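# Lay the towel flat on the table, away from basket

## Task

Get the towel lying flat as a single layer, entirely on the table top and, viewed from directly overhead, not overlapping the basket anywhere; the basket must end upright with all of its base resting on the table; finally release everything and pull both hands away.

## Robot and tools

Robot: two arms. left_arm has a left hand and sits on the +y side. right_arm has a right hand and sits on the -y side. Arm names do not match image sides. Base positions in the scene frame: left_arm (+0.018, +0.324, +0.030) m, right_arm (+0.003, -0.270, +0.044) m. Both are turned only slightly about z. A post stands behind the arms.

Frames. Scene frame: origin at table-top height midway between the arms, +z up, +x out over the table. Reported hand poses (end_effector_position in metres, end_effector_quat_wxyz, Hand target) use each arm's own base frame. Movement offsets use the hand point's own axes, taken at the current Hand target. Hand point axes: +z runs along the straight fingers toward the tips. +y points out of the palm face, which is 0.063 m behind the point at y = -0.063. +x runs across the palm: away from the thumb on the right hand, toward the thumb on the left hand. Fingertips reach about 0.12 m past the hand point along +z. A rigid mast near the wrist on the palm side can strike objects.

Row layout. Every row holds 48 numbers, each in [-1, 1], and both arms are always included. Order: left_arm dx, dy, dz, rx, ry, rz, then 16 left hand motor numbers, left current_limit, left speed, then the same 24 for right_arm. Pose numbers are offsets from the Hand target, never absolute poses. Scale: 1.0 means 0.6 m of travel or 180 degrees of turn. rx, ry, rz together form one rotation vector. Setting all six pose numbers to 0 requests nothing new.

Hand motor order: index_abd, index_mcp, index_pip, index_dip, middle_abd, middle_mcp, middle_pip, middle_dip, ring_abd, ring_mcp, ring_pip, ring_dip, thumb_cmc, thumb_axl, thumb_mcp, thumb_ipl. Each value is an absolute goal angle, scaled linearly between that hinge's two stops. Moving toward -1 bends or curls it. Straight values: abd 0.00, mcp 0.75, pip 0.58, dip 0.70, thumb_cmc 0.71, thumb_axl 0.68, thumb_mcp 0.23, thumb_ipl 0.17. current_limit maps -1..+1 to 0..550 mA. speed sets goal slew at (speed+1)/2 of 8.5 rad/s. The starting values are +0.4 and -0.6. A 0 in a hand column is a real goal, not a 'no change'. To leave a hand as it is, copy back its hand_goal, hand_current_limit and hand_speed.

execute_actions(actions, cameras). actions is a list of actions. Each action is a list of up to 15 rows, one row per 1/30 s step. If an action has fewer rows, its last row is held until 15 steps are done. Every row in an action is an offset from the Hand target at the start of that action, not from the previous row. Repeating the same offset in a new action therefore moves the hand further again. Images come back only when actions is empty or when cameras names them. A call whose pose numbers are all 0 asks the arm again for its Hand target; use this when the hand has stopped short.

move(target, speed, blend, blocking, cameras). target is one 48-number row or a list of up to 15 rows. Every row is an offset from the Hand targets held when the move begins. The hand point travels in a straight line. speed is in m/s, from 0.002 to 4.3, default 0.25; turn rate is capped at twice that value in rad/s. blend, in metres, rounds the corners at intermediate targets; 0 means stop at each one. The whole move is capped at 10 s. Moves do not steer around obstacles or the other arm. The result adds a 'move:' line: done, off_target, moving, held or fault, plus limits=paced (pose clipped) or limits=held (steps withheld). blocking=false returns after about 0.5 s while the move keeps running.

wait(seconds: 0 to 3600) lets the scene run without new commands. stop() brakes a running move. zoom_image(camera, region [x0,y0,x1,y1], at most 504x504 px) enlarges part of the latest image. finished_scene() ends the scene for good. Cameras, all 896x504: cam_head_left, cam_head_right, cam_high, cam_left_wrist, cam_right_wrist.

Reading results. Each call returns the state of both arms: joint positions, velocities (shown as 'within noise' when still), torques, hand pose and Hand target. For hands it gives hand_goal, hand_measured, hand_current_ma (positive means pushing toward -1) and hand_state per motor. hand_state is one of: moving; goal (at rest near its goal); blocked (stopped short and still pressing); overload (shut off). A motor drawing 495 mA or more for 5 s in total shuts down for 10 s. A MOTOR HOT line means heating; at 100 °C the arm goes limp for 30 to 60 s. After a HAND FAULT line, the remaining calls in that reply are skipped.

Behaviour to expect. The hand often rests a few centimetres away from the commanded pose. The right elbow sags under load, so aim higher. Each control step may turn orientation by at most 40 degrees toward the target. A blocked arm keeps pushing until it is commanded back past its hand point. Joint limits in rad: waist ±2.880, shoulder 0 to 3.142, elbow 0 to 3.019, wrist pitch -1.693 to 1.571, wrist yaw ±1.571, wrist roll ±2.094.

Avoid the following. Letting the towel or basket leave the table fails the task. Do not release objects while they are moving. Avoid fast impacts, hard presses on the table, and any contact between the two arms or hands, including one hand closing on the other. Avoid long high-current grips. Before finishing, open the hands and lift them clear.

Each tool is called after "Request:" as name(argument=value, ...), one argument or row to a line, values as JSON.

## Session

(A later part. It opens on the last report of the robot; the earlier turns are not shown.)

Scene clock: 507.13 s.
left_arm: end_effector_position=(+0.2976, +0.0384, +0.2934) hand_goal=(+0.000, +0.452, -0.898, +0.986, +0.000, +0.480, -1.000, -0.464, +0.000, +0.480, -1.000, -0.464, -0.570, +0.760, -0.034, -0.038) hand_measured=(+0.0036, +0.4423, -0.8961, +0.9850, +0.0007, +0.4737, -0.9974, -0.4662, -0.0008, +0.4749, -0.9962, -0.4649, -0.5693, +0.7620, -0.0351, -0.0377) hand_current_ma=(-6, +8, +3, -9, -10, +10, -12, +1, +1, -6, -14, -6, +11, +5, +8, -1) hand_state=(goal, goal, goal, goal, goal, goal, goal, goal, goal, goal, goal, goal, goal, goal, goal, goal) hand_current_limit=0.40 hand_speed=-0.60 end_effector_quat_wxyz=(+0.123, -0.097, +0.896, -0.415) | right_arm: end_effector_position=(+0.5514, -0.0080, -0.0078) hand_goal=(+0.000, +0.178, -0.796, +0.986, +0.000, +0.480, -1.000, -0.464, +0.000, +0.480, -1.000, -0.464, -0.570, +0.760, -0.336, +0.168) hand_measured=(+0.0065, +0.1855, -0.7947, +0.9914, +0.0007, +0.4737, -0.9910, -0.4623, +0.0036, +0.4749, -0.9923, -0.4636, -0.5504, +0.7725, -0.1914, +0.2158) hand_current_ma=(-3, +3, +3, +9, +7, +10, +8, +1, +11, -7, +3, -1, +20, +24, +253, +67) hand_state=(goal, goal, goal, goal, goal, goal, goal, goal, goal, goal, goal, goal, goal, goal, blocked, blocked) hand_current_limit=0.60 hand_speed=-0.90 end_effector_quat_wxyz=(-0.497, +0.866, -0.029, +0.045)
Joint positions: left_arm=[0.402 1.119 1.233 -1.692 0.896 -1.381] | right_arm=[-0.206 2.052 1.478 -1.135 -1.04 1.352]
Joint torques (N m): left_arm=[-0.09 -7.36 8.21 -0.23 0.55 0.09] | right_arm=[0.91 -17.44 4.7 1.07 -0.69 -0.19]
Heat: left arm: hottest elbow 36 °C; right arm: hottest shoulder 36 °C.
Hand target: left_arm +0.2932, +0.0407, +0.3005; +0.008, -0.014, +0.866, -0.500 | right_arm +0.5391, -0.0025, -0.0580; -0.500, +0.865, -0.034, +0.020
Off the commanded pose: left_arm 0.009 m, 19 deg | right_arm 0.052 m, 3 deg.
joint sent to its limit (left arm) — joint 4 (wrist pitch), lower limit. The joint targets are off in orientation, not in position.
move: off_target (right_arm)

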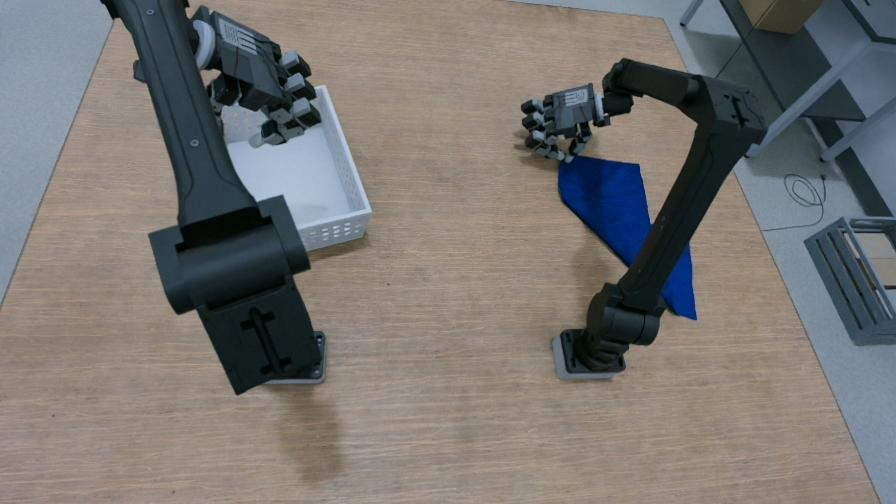

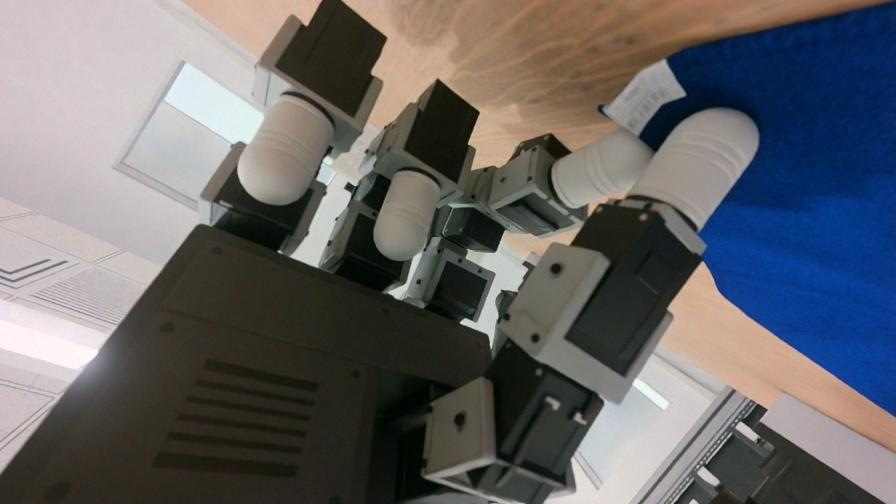

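Request:
move(
  target=[
    [0,0,0,0,0,0,0,0.452,-0.898,0.986,0,0.479,-1,-0.464,0,0.479,-1,-0.464,-0.571,0.76,-0.034,-0.038,0.4,-0.6,0,-0.1198,-0.0692,0,0,0,0,0.178,-0.796,0.986,0,0.479,-1,-0.464,0,0.479,-1,-0.464,-0.571,0.76,-0.337,0.168,0.6,-0.9],
    [0,0,0,0,0,0,0,0.452,-0.898,0.986,0,0.479,-1,-0.464,0,0.479,-1,-0.464,-0.571,0.76,-0.034,-0.038,0.4,-0.6,0.153,-0.2213,0.1065,0,-0.0289,-0.0167,0,0.178,-0.796,0.986,0,0.479,-1,-0.464,0,0.479,-1,-0.464,-0.571,0.76,-0.337,0.168,0.6,-0.9],
  ],
  speed=0.07,
  blend=0.01,
  cameras=["cam_head_left","cam_high","cam_right_wrist"],
)

Request:
zoom_image(
  camera="cam_head_left",
  region=[460, 60, 760, 350],
)

Scene clock: 511.93 s.
left_arm: end_effector_position=(+0.2976, +0.0384, +0.2934) hand_goal=(+0.000, +0.452, -0.898, +0.986, +0.000, +0.480, -1.000, -0.464, +0.000, +0.480, -1.000, -0.464, -0.570, +0.760, -0.034, -0.038) hand_measured=(+0.0036, +0.4423, -0.8961, +0.9850, -0.0008, +0.4737, -0.9974, -0.4662, -0.0008, +0.4749, -0.9974, -0.4662, -0.5705, +0.7620, -0.0351, -0.0377) hand_current_ma=(-6, +2, +7, -4, -9, +8, -3, -5, +7, -1, -14, +1, +5, +8, +4, -6) hand_state=(goal, goal, goal, goal, goal, goal, goal, goal, goal, goal, goal, goal, goal, goal, goal, goal) hand_current_limit=0.40 hand_speed=-0.60 end_effector_quat_wxyz=(+0.123, -0.097, +0.896, -0.415) | right_arm: end_effector_position=(+0.6310, +0.1040, +0.0333) hand_goal=(+0.000, +0.178, -0.796, +0.986, +0.000, +0.480, -1.000, -0.464, +0.000, +0.480, -1.000, -0.464, -0.570, +0.760, -0.336, +0.168) hand_measured=(-0.0008, +0.2023, -0.7985, +0.9875, +0.0021, +0.4737, -0.9897, -0.4623, +0.0021, +0.4749, -0.9923, -0.4649, -0.5768, +0.7704, -0.2142, +0.2148) hand_current_ma=(-1, +20, +3, +2, +6, +4, +10, -1, +7, -13, +10, -3, -8, +16, +215, +66) hand_state=(goal, blocked, goal, goal, goal, goal, goal, goal, goal, goal, goal, goal, goal, goal, blocked, blocked) hand_current_limit=0.60 hand_speed=-0.90 end_effector_quat_wxyz=(-0.500, +0.866, +0.011, +0.001)
Joint positions: left_arm=[0.402 1.119 1.233 -1.692 0.896 -1.381] | right_arm=[-0.004 2.19 1.84 -1.247 -1.046 1.524]
Joint torques (N m): left_arm=[0.15 -7.77 8.23 -0.06 0.6 0.08] | right_arm=[1.38 -24.23 11.03 -0.49 -0.94 0.18]
Heat: left arm: hottest elbow 36 °C; right arm: hottest shoulder 36 °C.
Hand target: left_arm +0.2932, +0.0407, +0.3005; +0.008, -0.014, +0.866, -0.500 | right_arm +0.6399, +0.1116, +0.0252; -0.501, +0.866, +0.012, -0.007
Off the commanded pose: left_arm 0.009 m, 19 deg | right_arm 0.014 m, 1 deg.
joint sent to its limit (left arm) — joint 4 (wrist pitch), lower limit. The joint targets are off in orientation, not in position.
move: off_target (right_arm)

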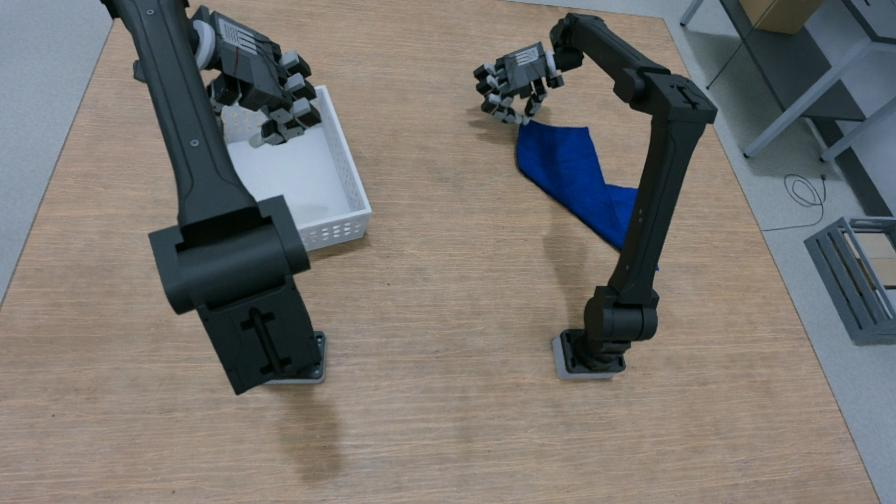

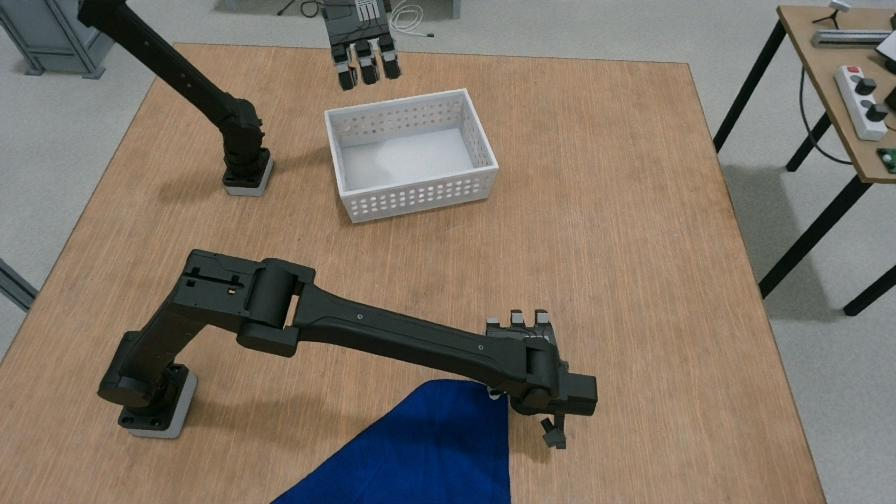

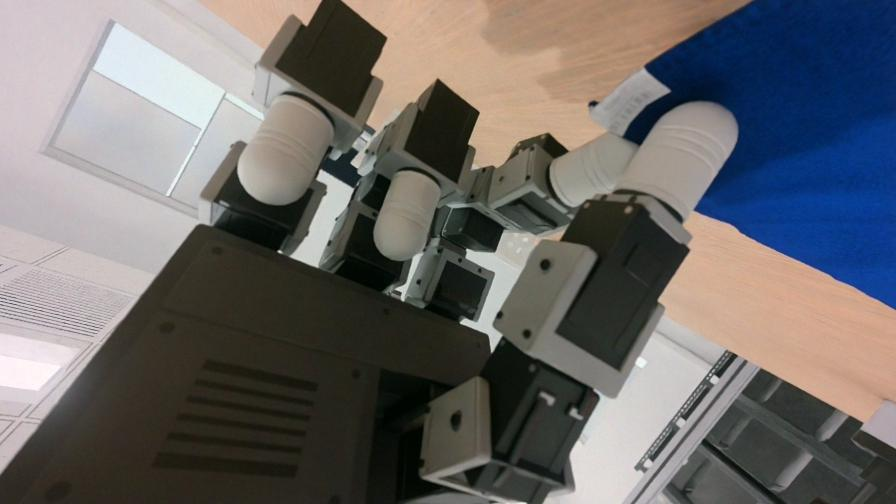

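Scaled by 1.680 from the camera's image (finer frame: 1280x720).

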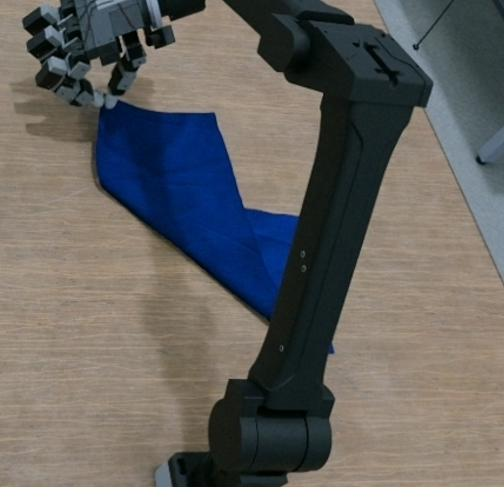

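Request:
move(
  target=[0,0,0,0,0,0,0,0.452,-0.898,0.986,0,0.479,-1,-0.464,0,0.479,-1,-0.464,-0.571,0.76,-0.034,-0.038,0.4,-0.6,0.1033,-0.0823,0.1425,0,-0.0385,-0.0222,0,0.178,-0.796,0.986,0,0.479,-1,-0.464,0,0.479,-1,-0.464,-0.571,0.76,-0.337,0.168,0.6,-0.9],
  speed=0.08,
  cameras=["cam_head_left","cam_high","cam_right_wrist"],
)

Request:
zoom_image(
  camera="cam_head_left",
  region=[460, 60, 760, 350],
)

Scene clock: 515.20 s.
left_arm: end_effector_position=(+0.2976, +0.0384, +0.2934) hand_goal=(+0.000, +0.452, -0.898, +0.986, +0.000, +0.480, -1.000, -0.464, +0.000, +0.480, -1.000, -0.464, -0.570, +0.760, -0.034, -0.038) hand_measured=(+0.0036, +0.4423, -0.8961, +0.9850, +0.0007, +0.4737, -0.9974, -0.4662, -0.0008, +0.4749, -0.9974, -0.4662, -0.5693, +0.7631, -0.0351, -0.0377) hand_current_ma=(-8, +1, +7, -7, -11, +9, -3, -7, +6, -3, -11, -4, +1, +9, +6, -8) hand_state=(goal, goal, goal, goal, goal, goal, goal, goal, goal, goal, goal, goal, goal, goal, goal, goal) hand_current_limit=0.40 hand_speed=-0.60 end_effector_quat_wxyz=(+0.123, -0.097, +0.896, -0.415) | right_arm: end_effector_position=(+0.6949, +0.2017, +0.0383) hand_goal=(+0.000, +0.178, -0.796, +0.986, +0.000, +0.480, -1.000, -0.464, +0.000, +0.480, -1.000, -0.464, -0.570, +0.760, -0.336, +0.168) hand_measured=(-0.0023, +0.2023, -0.7998, +0.9875, +0.0007, +0.4737, -0.9910, -0.4623, +0.0036, +0.4749, -0.9923, -0.4649, -0.5768, +0.7704, -0.2152, +0.2148) hand_current_ma=(-2, +20, +0, +9, +15, +3, +13, +6, +12, -11, +1, -4, +3, +17, +209, +60) hand_state=(goal, blocked, goal, goal, goal, goal, goal, goal, goal, goal, goal, goal, goal, goal, blocked, blocked) hand_current_limit=0.60 hand_speed=-0.90 end_effector_quat_wxyz=(-0.498, +0.864, +0.065, -0.035)
Joint positions: left_arm=[0.402 1.119 1.233 -1.692 0.896 -1.381] | right_arm=[0.134 2.47 2.365 -1.484 -1.046 1.545]
Joint torques (N m): left_arm=[-0.09 -7 8.05 -0.16 0.58 0.07] | right_arm=[2.2 -27.93 11.79 -0.55 -0.95 -0.06]
Heat: left arm: hottest elbow 36 °C; right arm: hottest shoulder 36 °C.
Hand target: left_arm +0.2932, +0.0407, +0.3005; +0.008, -0.014, +0.866, -0.500 | right_arm +0.6993, +0.2119, +0.0254; -0.499, +0.863, +0.072, -0.041
Off the commanded pose: left_arm 0.009 m, 19 deg | right_arm 0.017 m, 1 deg.
joint sent to its limit (left arm) — joint 4 (wrist pitch), lower limit. The joint targets are off in orientation, not in position.
move: off_target (right_arm)

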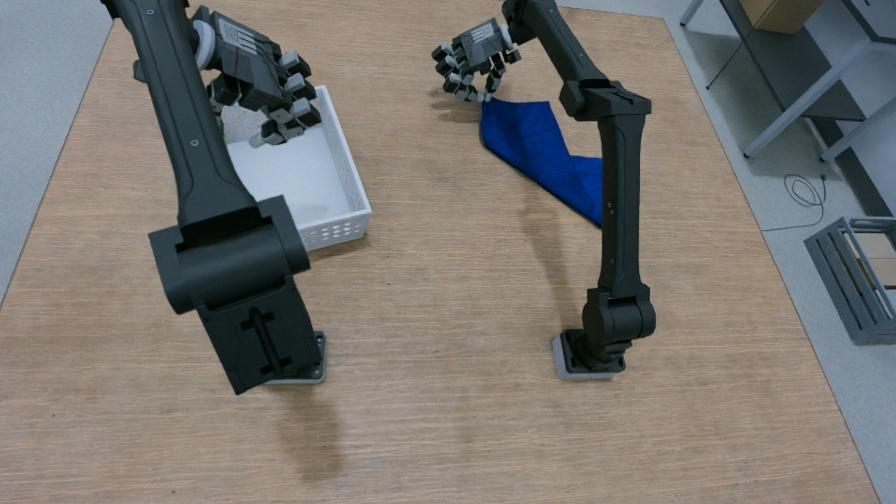

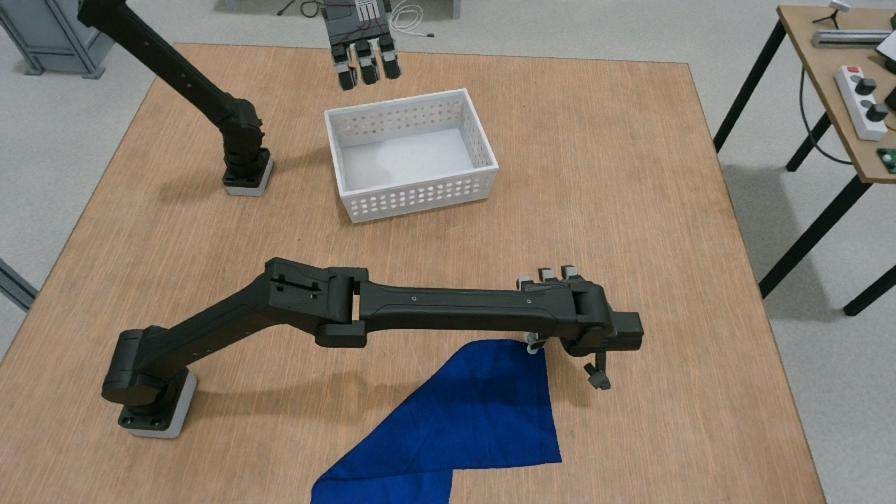

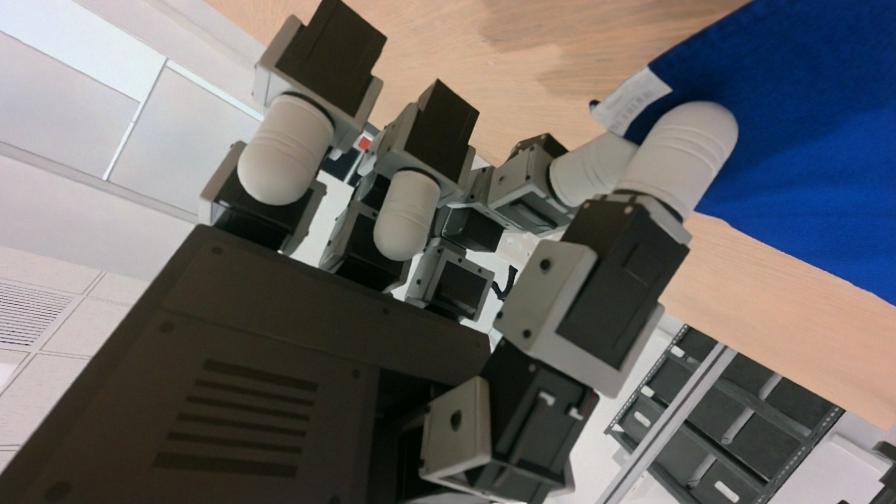

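Scaled by 1.680 from the camera's image (finer frame: 1280x720).

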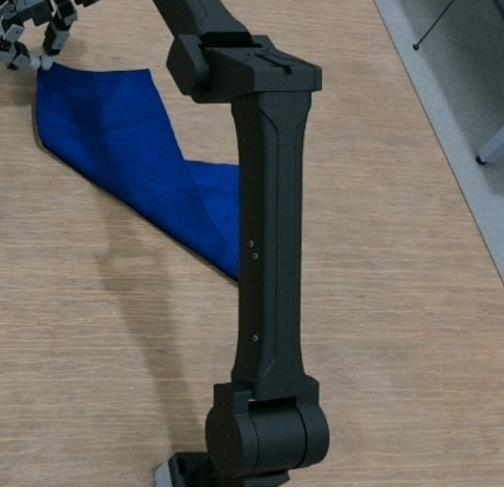

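Request:
zoom_image(
  camera="cam_right_wrist",
  region=[640, 0, 896, 320],
)

Request:
zoom_image(
  camera="cam_high",
  region=[280, 320, 600, 504],
)

Request:
zoom_image(
  camera="cam_head_left",
  region=[470, 90, 630, 240],
)

Scaled by 1.575 from the camera's image (finer frame: 1280x720).

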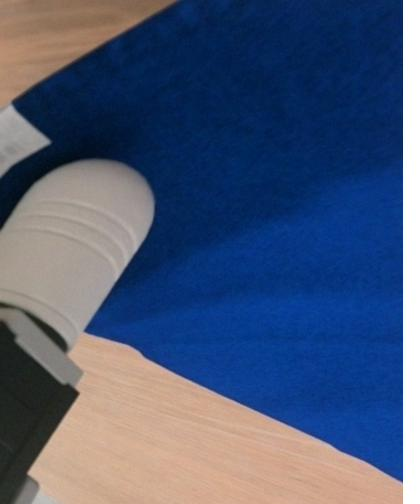

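Scaled by 1.575 from the camera's image (finer frame: 1280x720).

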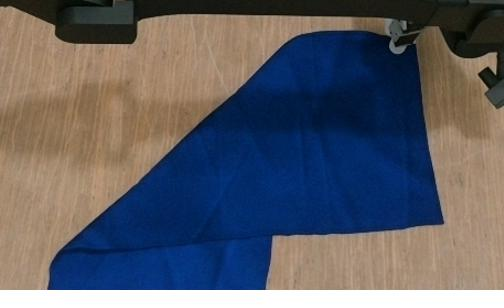

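Scaled by 3.150 from the camera's image (finer frame: 1280x720).

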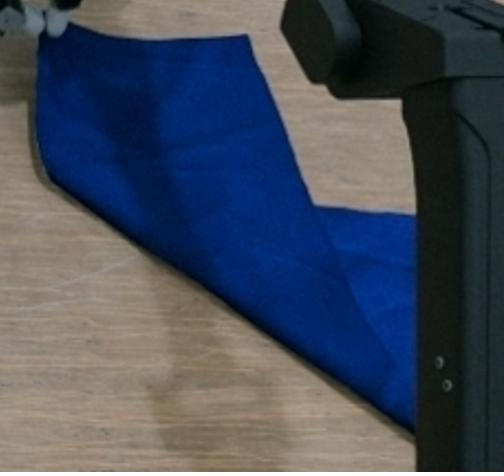

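Request:
move(
  target=[0,0,0,0,0,0,0,0.452,-0.898,0.986,0,0.479,-1,-0.464,0,0.479,-1,-0.464,-0.571,0.76,-0.034,-0.038,0.4,-0.6,0,0.0722,0.0417,0,0,0,0,0.178,-0.796,0.986,0,0.479,-1,-0.464,0,0.479,-1,-0.464,-0.571,0.76,-0.337,0.168,0.6,-0.9],
  speed=0.08,
)

Request:
move(
  target=[0,0,0,0,0,0,0,0.452,-0.898,0.986,0,0.479,-1,-0.464,0,0.479,-1,-0.464,-0.571,0.76,-0.034,-0.038,0.4,-0.6,0,0.002,0,0,0,0,0,0.452,-0.898,0.986,0,0.479,-1,-0.464,0,0.479,-1,-0.464,-0.571,0.76,-0.034,-0.038,0.4,-0.6],
  speed=0.08,
)

Request:
move(
  target=[
    [0,0,0,0,0,0,0,0.452,-0.898,0.986,0,0.479,-1,-0.464,0,0.479,-1,-0.464,-0.571,0.76,-0.034,-0.038,0.4,-0.6,0,-0.17,-0.1,0,0,0,0,0.452,-0.898,0.986,0,0.479,-1,-0.464,0,0.479,-1,-0.464,-0.571,0.76,-0.034,-0.038,0.4,-0.6],
    [0,0,0,0,0,0,0,0.452,-0.898,0.986,0,0.479,-1,-0.464,0,0.479,-1,-0.464,-0.571,0.76,-0.034,-0.038,0.4,-0.6,-0.9,0.202,-0.85,0,0.356,0.2056,0,0.452,-0.898,0.986,0,0.479,-1,-0.464,0,0.479,-1,-0.464,-0.571,0.76,-0.034,-0.038,0.4,-0.6],
  ],
  speed=0.25,
  blend=0.02,
  cameras=["cam_head_left","cam_head_right","cam_high"],
)

Request:
zoom_image(
  camera="cam_high",
  region=[280, 300, 600, 504],
)

Request:
zoom_image(
  camera="cam_head_left",
  region=[460, 70, 660, 260],
)

Scene clock: 522.83 s.
left_arm: end_effector_position=(+0.2976, +0.0384, +0.2934) hand_goal=(+0.000, +0.452, -0.898, +0.986, +0.000, +0.480, -1.000, -0.464, +0.000, +0.480, -1.000, -0.464, -0.570, +0.760, -0.034, -0.038) hand_measured=(+0.0036, +0.4423, -0.8961, +0.9850, -0.0008, +0.4737, -0.9974, -0.4662, -0.0008, +0.4749, -0.9974, -0.4662, -0.5693, +0.7631, -0.0351, -0.0377) hand_current_ma=(-6, +3, +9, -10, -3, +6, +0, -7, +4, -2, -7, -7, +11, +11, +5, -8) hand_state=(goal, goal, goal, goal, goal, goal, goal, goal, goal, goal, goal, goal, goal, goal, goal, goal) hand_current_limit=0.40 hand_speed=-0.60 end_effector_quat_wxyz=(+0.123, -0.097, +0.896, -0.415) | right_arm: end_effector_position=(+0.7039, +0.2031, +0.0074) hand_goal=(+0.000, +0.178, -0.796, +0.986, +0.000, +0.480, -1.000, -0.464, +0.000, +0.480, -1.000, -0.464, -0.570, +0.760, -0.336, +0.168) hand_measured=(-0.0023, +0.2023, -0.7985, +0.9863, +0.0007, +0.4749, -0.9910, -0.4636, +0.0036, +0.4749, -0.9923, -0.4649, -0.5768, +0.7704, -0.2152, +0.2148) hand_current_ma=(-12, +20, +3, +5, +2, +13, +12, -1, +8, -4, +12, -4, -3, +20, +207, +68) hand_state=(goal, blocked, goal, goal, goal, goal, goal, goal, goal, goal, goal, goal, goal, goal, blocked, blocked) hand_current_limit=0.60 hand_speed=-0.90 end_effector_quat_wxyz=(-0.499, +0.863, +0.071, -0.026)
Joint positions: left_arm=[0.402 1.119 1.233 -1.692 0.896 -1.381] | right_arm=[0.134 2.509 2.359 -1.421 -1.047 1.541]
Joint torques (N m): left_arm=[0.15 -7.82 8.35 0.06 0.59 0.1] | right_arm=[0.97 -28.28 7.99 0.51 -0.94 -0.07]
Heat: left arm: hottest elbow 36 °C; right arm: hottest shoulder 37 °C.
Hand target: left_arm +0.2932, +0.0407, +0.3005; +0.008, -0.014, +0.866, -0.500 | right_arm +0.6993, +0.2120, -0.0246; -0.499, +0.863, +0.072, -0.042
Off the commanded pose: left_arm 0.009 m, 19 deg | right_arm 0.034 m, 2 deg.
joint sent to its limit (left arm) — joint 4 (wrist pitch), lower limit. The joint targets are off in orientation, not in position.
move: off_target (right_arm)

Scene clock: 523.37 s.
left_arm: end_effector_position=(+0.2976, +0.0384, +0.2934) hand_goal=(+0.000, +0.452, -0.898, +0.986, +0.000, +0.480, -1.000, -0.464, +0.000, +0.480, -1.000, -0.464, -0.570, +0.760, -0.034, -0.038) hand_measured=(+0.0021, +0.4423, -0.8961, +0.9850, -0.0008, +0.4737, -0.9974, -0.4662, -0.0008, +0.4749, -0.9974, -0.4662, -0.5693, +0.7620, -0.0351, -0.0377) hand_current_ma=(+0, +1, +13, -8, -4, +4, -5, -1, +9, -4, -6, +0, +10, +11, +6, -10) hand_state=(goal, goal, goal, goal, goal, goal, goal, goal, goal, goal, goal, goal, goal, goal, goal, goal) hand_current_limit=0.40 hand_speed=-0.60 end_effector_quat_wxyz=(+0.123, -0.097, +0.896, -0.415) | right_arm: end_effector_position=(+0.7040, +0.2031, +0.0074) hand_goal=(+0.000, +0.452, -0.898, +0.986, +0.000, +0.480, -1.000, -0.464, +0.000, +0.480, -1.000, -0.464, -0.570, +0.760, -0.034, -0.038) hand_measured=(-0.0023, +0.4351, -0.8922, +0.9914, +0.0007, +0.4737, -0.9910, -0.4623, +0.0021, +0.4737, -0.9923, -0.4649, -0.5768, +0.7662, -0.0331, -0.0358) hand_current_ma=(-13, -19, +7, +12, +8, -1, +11, +0, +9, -6, +8, -3, -7, +12, -4, -4) hand_state=(goal, goal, goal, goal, goal, goal, goal, goal, goal, goal, goal, goal, goal, goal, goal, goal) hand_current_limit=0.40 hand_speed=-0.60 end_effector_quat_wxyz=(-0.499, +0.863, +0.071, -0.026)
Joint positions: left_arm=[0.402 1.119 1.233 -1.692 0.896 -1.381] | right_arm=[0.134 2.509 2.359 -1.421 -1.047 1.54]
Joint torques (N m): left_arm=[-0.15 -7.12 8.23 -0.05 0.57 0.11] | right_arm=[1.2 -28.45 7.91 0.64 -0.93 -0.07]
Heat: left arm: hottest elbow 36 °C; right arm: hottest shoulder 37 °C.
Hand target: left_arm +0.2932, +0.0407, +0.3005; +0.008, -0.014, +0.866, -0.500 | right_arm +0.6994, +0.2114, -0.0256; -0.499, +0.863, +0.072, -0.042
Off the commanded pose: left_arm 0.009 m, 19 deg | right_arm 0.034 m, 2 deg.
joint sent to its limit (left arm) — joint 4 (wrist pitch), lower limit. The joint targets are off in orientation, not in position.
move: off_target (right_arm)

Scene clock: 527.53 s.
left_arm: end_effector_position=(+0.2976, +0.0384, +0.2934) hand_goal=(+0.000, +0.452, -0.898, +0.986, +0.000, +0.480, -1.000, -0.464, +0.000, +0.480, -1.000, -0.464, -0.570, +0.760, -0.034, -0.038) hand_measured=(+0.0036, +0.4423, -0.8961, +0.9850, +0.0007, +0.4737, -0.9974, -0.4662, -0.0008, +0.4749, -0.9974, -0.4662, -0.5705, +0.7620, -0.0351, -0.0377) hand_current_ma=(-9, +5, +11, -7, -8, +4, +0, +0, +6, +1, -7, -7, +7, +11, +10, -9) hand_state=(goal, goal, goal, goal, goal, goal, goal, goal, goal, goal, goal, goal, goal, goal, goal, goal) hand_current_limit=0.40 hand_speed=-0.60 end_effector_quat_wxyz=(+0.123, -0.097, +0.896, -0.415) | right_arm: end_effector_position=(+0.2434, -0.3626, +0.1217) hand_goal=(+0.000, +0.452, -0.898, +0.986, +0.000, +0.480, -1.000, -0.464, +0.000, +0.480, -1.000, -0.464, -0.570, +0.760, -0.034, -0.038) hand_measured=(-0.0008, +0.4339, -0.8935, +0.9914, -0.0008, +0.4737, -0.9910, -0.4623, +0.0007, +0.4749, -0.9923, -0.4636, -0.5768, +0.7588, -0.0361, -0.0358) hand_current_ma=(-8, -22, +7, +9, +10, +5, +17, -4, +11, -5, +3, -7, -7, +5, -1, +3) hand_state=(goal, goal, goal, goal, goal, goal, goal, goal, goal, goal, goal, goal, goal, goal, goal, goal) hand_current_limit=0.40 hand_speed=-0.60 end_effector_quat_wxyz=(-0.424, +0.728, -0.469, +0.266)
Joint positions: left_arm=[0.402 1.119 1.233 -1.692 0.896 -1.381] | right_arm=[-1.222 1.643 1.244 -1.328 -1.04 1.403]
Joint torques (N m): left_arm=[-0.26 -7.53 8.03 -0.25 0.62 0.11] | right_arm=[1.49 -15.15 10.36 -0.84 -0.85 -0.1]
Heat: left arm: hottest elbow 36 °C; right arm: hottest shoulder 37 °C.
Hand target: left_arm +0.2932, +0.0407, +0.3005; +0.008, -0.014, +0.866, -0.500 | right_arm +0.2500, -0.3736, +0.1236; -0.423, +0.732, -0.462, +0.266
Off the commanded pose: left_arm 0.009 m, 19 deg | right_arm 0.013 m, 1 deg.
joint sent to its limit (left arm) — joint 4 (wrist pitch), lower limit. The joint targets are off in orientation, not in position.
move: off_target (right_arm)

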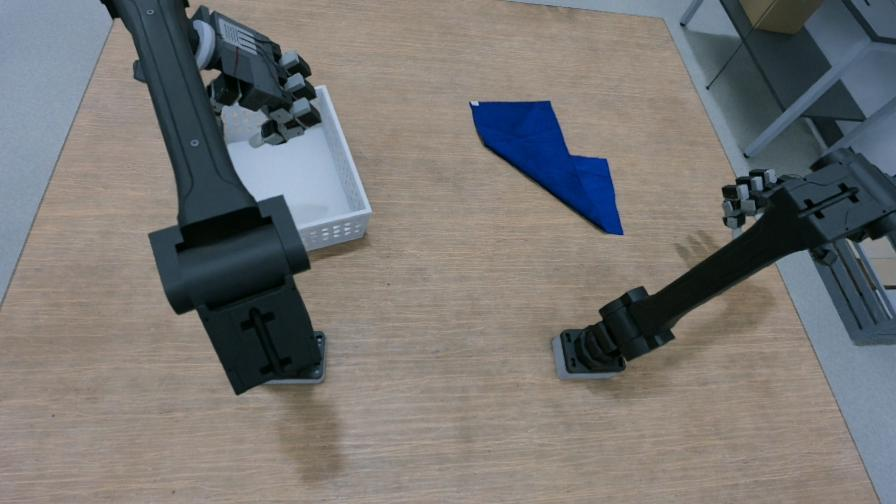

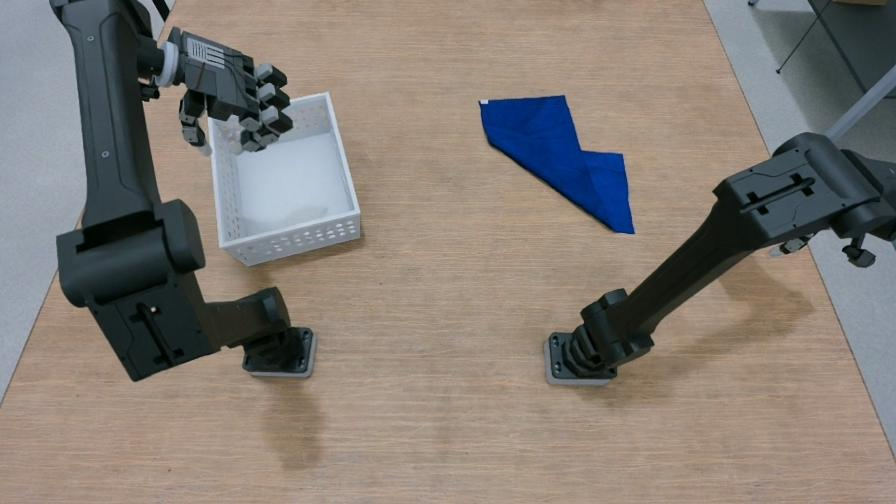

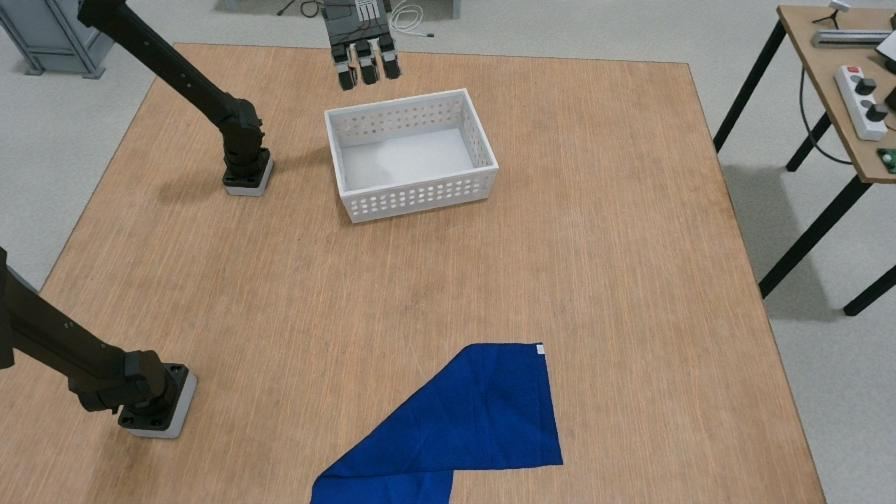

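Scaled by 1.575 from the camera's image (finer frame: 1280x720).

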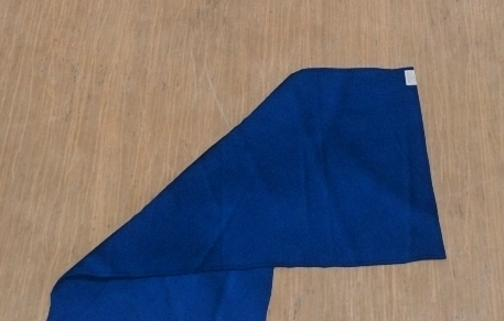

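Scaled by 2.520 from the camera's image (finer frame: 1280x720).

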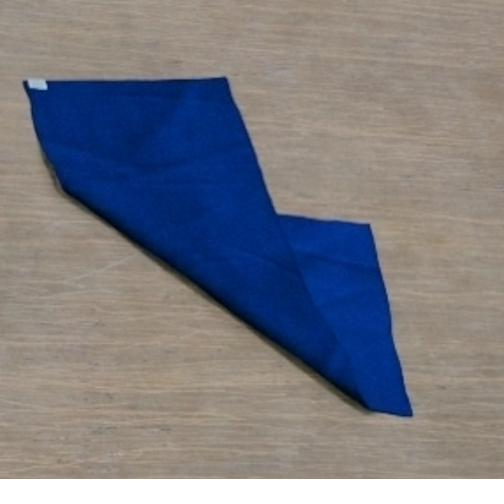

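Request:
move(
  target=[0,0,0,0,0,0,0,0.452,-0.898,0.986,0,0.479,-1,-0.464,0,0.479,-1,-0.464,-0.571,0.76,-0.034,-0.038,0.4,-0.6,-0.2865,-0.3833,0.8107,0,-0.4065,-0.2347,0,0.452,-0.898,0.986,0,0.479,-1,-0.464,0,0.479,-1,-0.464,-0.571,0.76,-0.034,-0.038,0.4,-0.4],
  speed=0.25,
  cameras=["cam_head_left","cam_head_right","cam_high","cam_right_wrist"],
)

Request:
zoom_image(
  camera="cam_head_left",
  region=[460, 60, 620, 150],
)

Request:
zoom_image(
  camera="cam_high",
  region=[460, 360, 660, 504],
)

Scene clock: 535.93 s.
left_arm: end_effector_position=(+0.2976, +0.0384, +0.2934) hand_goal=(+0.000, +0.452, -0.898, +0.986, +0.000, +0.480, -1.000, -0.464, +0.000, +0.480, -1.000, -0.464, -0.570, +0.760, -0.034, -0.038) hand_measured=(+0.0021, +0.4423, -0.8961, +0.9850, -0.0008, +0.4737, -0.9974, -0.4662, -0.0008, +0.4749, -0.9974, -0.4662, -0.5693, +0.7620, -0.0351, -0.0377) hand_current_ma=(-14, +6, +7, -5, -8, +8, -4, -3, +6, -3, -9, -2, +6, +8, +6, -5) hand_state=(goal, goal, goal, goal, goal, goal, goal, goal, goal, goal, goal, goal, goal, goal, goal, goal) hand_current_limit=0.40 hand_speed=-0.60 end_effector_quat_wxyz=(+0.123, -0.097, +0.896, -0.415) | right_arm: end_effector_position=(+0.6512, +0.0167, +0.0878) hand_goal=(+0.000, +0.452, -0.898, +0.986, +0.000, +0.480, -1.000, -0.464, +0.000, +0.480, -1.000, -0.464, -0.570, +0.760, -0.034, -0.038) hand_measured=(-0.0008, +0.4351, -0.8922, +0.9914, -0.0023, +0.4749, -0.9910, -0.4623, +0.0007, +0.4749, -0.9923, -0.4636, -0.5705, +0.7662, -0.0361, -0.0358) hand_current_ma=(-8, -17, +13, +11, +8, +5, +9, +0, +2, -1, +6, -4, +2, +14, -1, -2) hand_state=(goal, goal, goal, goal, goal, goal, goal, goal, goal, goal, goal, goal, goal, goal, goal, goal) hand_current_limit=0.40 hand_speed=-0.40 end_effector_quat_wxyz=(-0.453, +0.884, +0.114, +0.022)
Joint positions: left_arm=[0.402 1.119 1.233 -1.692 0.896 -1.381] | right_arm=[-0.106 2.237 2.096 -1.677 -0.918 1.086]
Joint torques (N m): left_arm=[-0.03 -7.53 8.17 0.05 0.56 0.12] | right_arm=[0.44 -25.35 11.07 -1.01 -0.64 -0.03]
Heat: left arm: hottest elbow 36 °C; right arm: hottest shoulder 36 °C.
Hand target: left_arm +0.2932, +0.0407, +0.3005; +0.008, -0.014, +0.866, -0.500 | right_arm +0.6598, +0.0128, +0.0801; -0.493, +0.852, +0.151, -0.087
Off the commanded pose: left_arm 0.009 m, 19 deg | right_arm 0.012 m, 14 deg.
joint sent to its limit (left arm) — joint 4 (wrist pitch), lower limit. The joint targets are off in orientation, not in position.
joint sent to its limit (right arm) — joint 4 (wrist pitch), lower limit. The joint targets are off in orientation, not in position.
move: off_target (right_arm)

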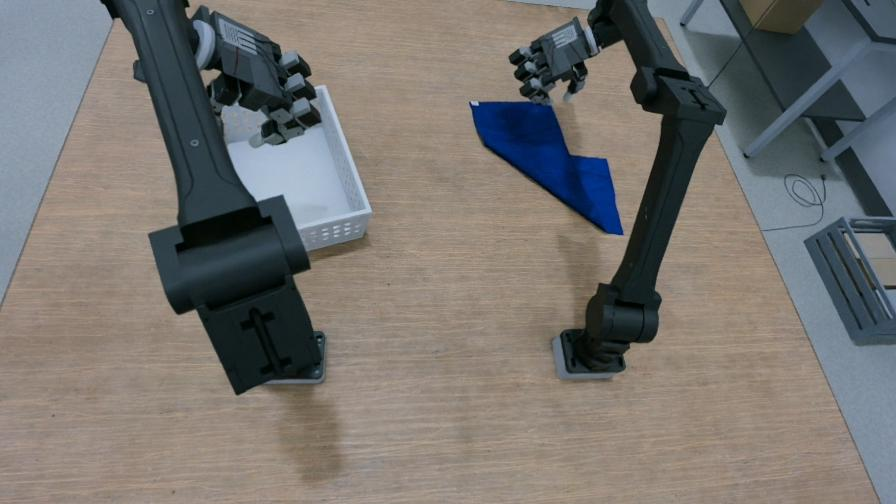

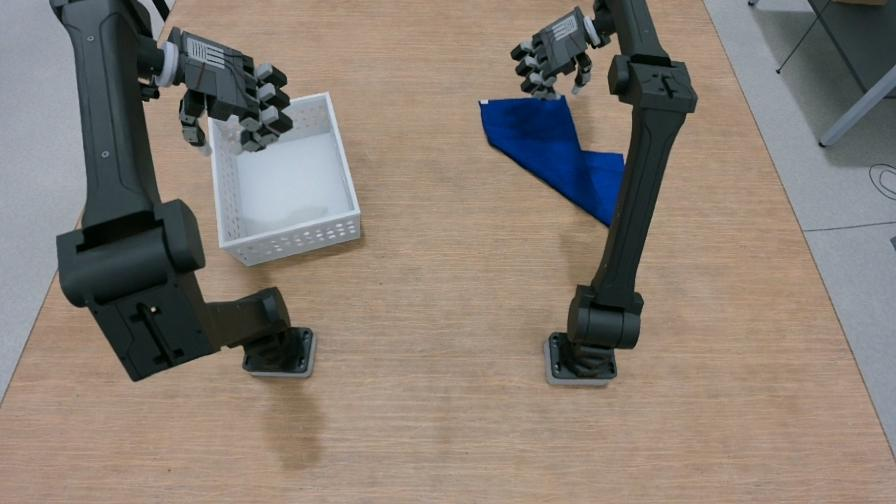

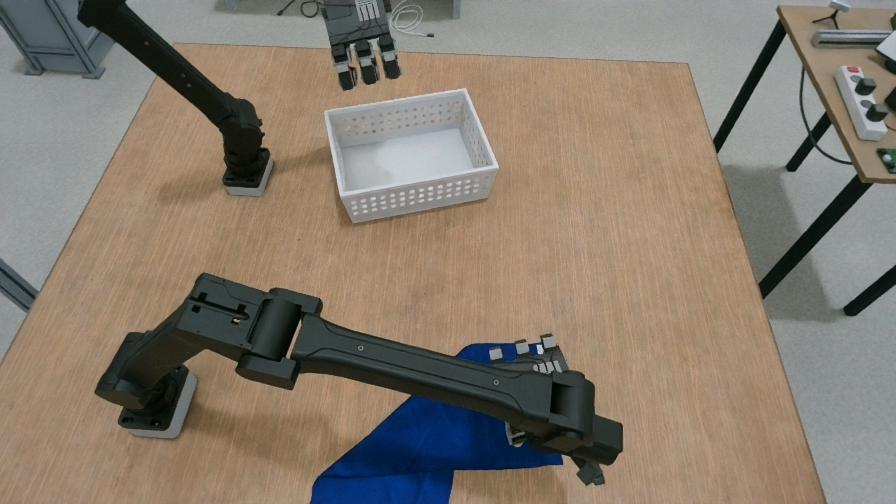

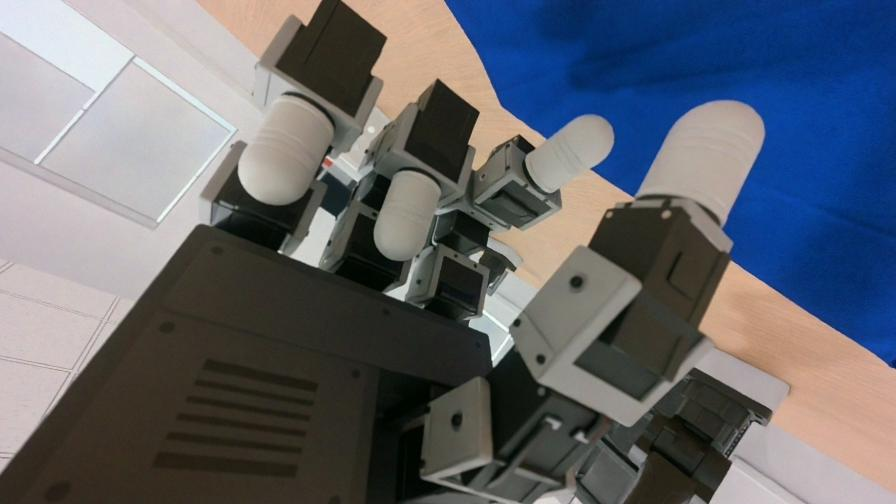

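Scaled by 3.150 from the camera's image (finer frame: 1280x720).

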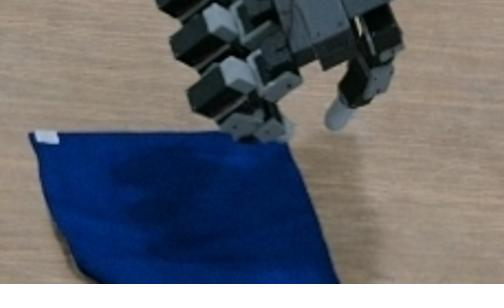

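Scaled by 2.520 from the camera's image (finer frame: 1280x720).

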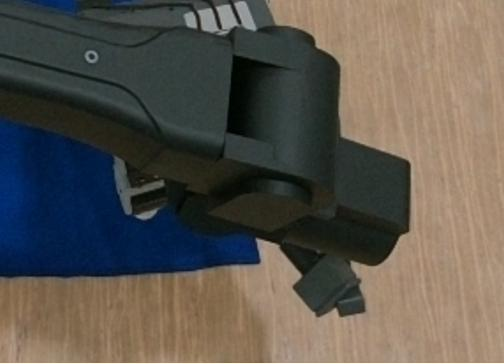

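Request:
move(
  target=[0,0,0,0,0,0,0,0.452,-0.898,0.986,0,0.479,-1,-0.464,0,0.479,-1,-0.464,-0.571,0.76,-0.034,-0.038,0.4,-0.6,0,0.0722,0.0417,0,0,0,0,0.452,-0.898,0.986,0,0.479,-1,-0.464,0,0.479,-1,-0.464,-0.571,0.76,-0.034,-0.038,0.4,-0.4],
  speed=0.1,
  cameras=["cam_head_left","cam_right_wrist"],
)

Request:
zoom_image(
  camera="cam_head_left",
  region=[460, 60, 620, 150],
)

Scene clock: 539.33 s.
left_arm: end_effector_position=(+0.2976, +0.0384, +0.2934) hand_goal=(+0.000, +0.452, -0.898, +0.986, +0.000, +0.480, -1.000, -0.464, +0.000, +0.480, -1.000, -0.464, -0.570, +0.760, -0.034, -0.038) hand_measured=(+0.0021, +0.4423, -0.8961, +0.9850, -0.0008, +0.4737, -0.9974, -0.4662, -0.0008, +0.4749, -0.9962, -0.4662, -0.5693, +0.7620, -0.0351, -0.0377) hand_current_ma=(-5, +1, +9, -12, -13, +11, -3, -3, +6, -5, -16, -6, +4, +3, +2, -9) hand_state=(goal, goal, goal, goal, goal, goal, goal, goal, goal, goal, goal, goal, goal, goal, goal, goal) hand_current_limit=0.40 hand_speed=-0.60 end_effector_quat_wxyz=(+0.123, -0.097, +0.896, -0.415) | right_arm: end_effector_position=(+0.6518, +0.0159, +0.0395) hand_goal=(+0.000, +0.452, -0.898, +0.986, +0.000, +0.480, -1.000, -0.464, +0.000, +0.480, -1.000, -0.464, -0.570, +0.760, -0.034, -0.038) hand_measured=(-0.0008, +0.4339, -0.8922, +0.9914, -0.0023, +0.4749, -0.9910, -0.4623, +0.0007, +0.4749, -0.9923, -0.4636, -0.5718, +0.7652, -0.0361, -0.0358) hand_current_ma=(-4, -21, +11, +3, +5, +4, +7, -1, +7, -8, +7, -6, -1, +14, +0, +7) hand_state=(goal, goal, goal, goal, goal, goal, goal, goal, goal, goal, goal, goal, goal, goal, goal, goal) hand_current_limit=0.40 hand_speed=-0.40 end_effector_quat_wxyz=(-0.457, +0.881, +0.119, +0.000)
Joint positions: left_arm=[0.402 1.119 1.233 -1.692 0.896 -1.381] | right_arm=[-0.106 2.316 2.103 -1.677 -0.91 1.039]
Joint torques (N m): left_arm=[0.03 -7.59 8.2 -0.27 0.58 0.11] | right_arm=[0.09 -25.76 10.78 -1.11 -0.62 -0.11]
Heat: left arm: hottest elbow 36 °C; right arm: hottest shoulder 37 °C.
Hand target: left_arm +0.2932, +0.0407, +0.3005; +0.008, -0.014, +0.866, -0.500 | right_arm +0.6598, +0.0128, +0.0301; -0.493, +0.852, +0.151, -0.087
Off the commanded pose: left_arm 0.009 m, 19 deg | right_arm 0.013 m, 12 deg.
joint sent to its limit (left arm) — joint 4 (wrist pitch), lower limit. The joint targets are off in orientation, not in position.
joint sent to its limit (right arm) — joint 4 (wrist pitch), lower limit. The joint targets are off in orientation, not in position.
move: off_target (right_arm)

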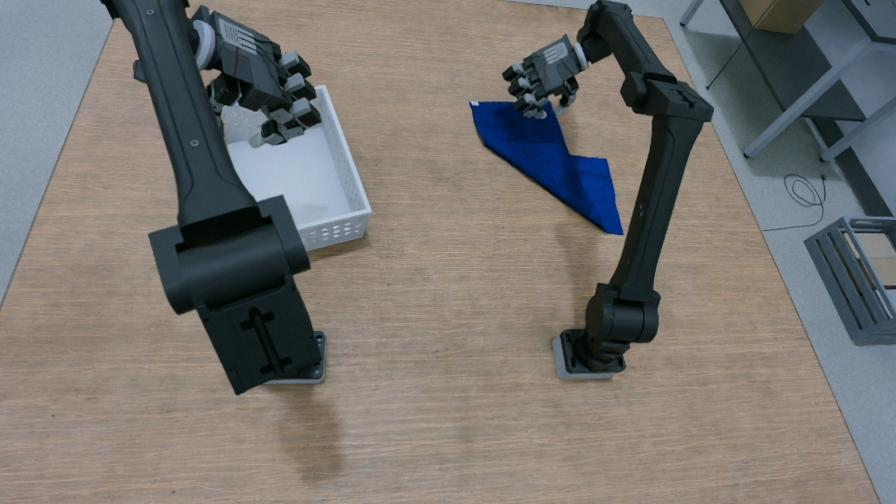

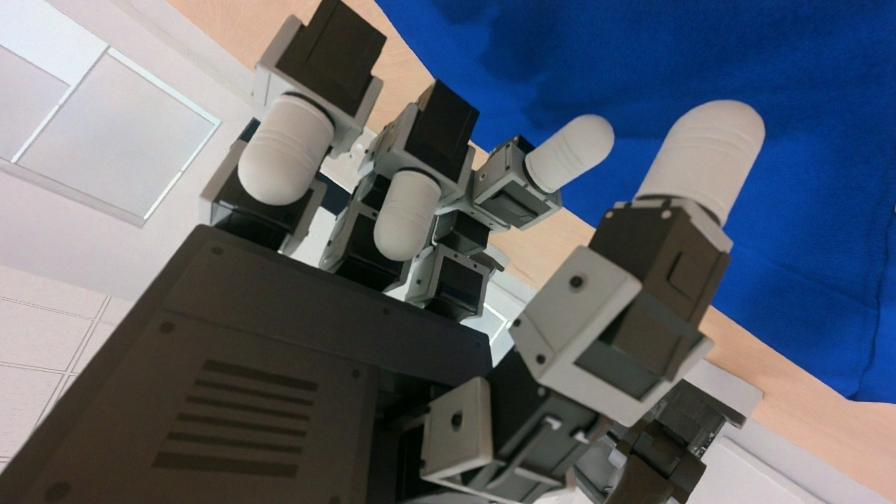

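Scaled by 3.150 from the camera's image (finer frame: 1280x720).

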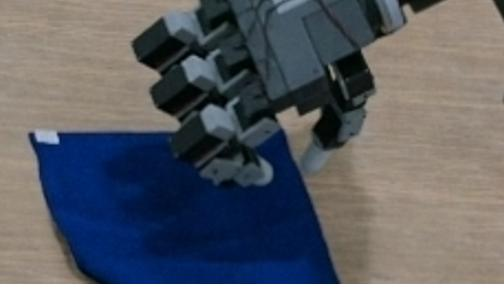

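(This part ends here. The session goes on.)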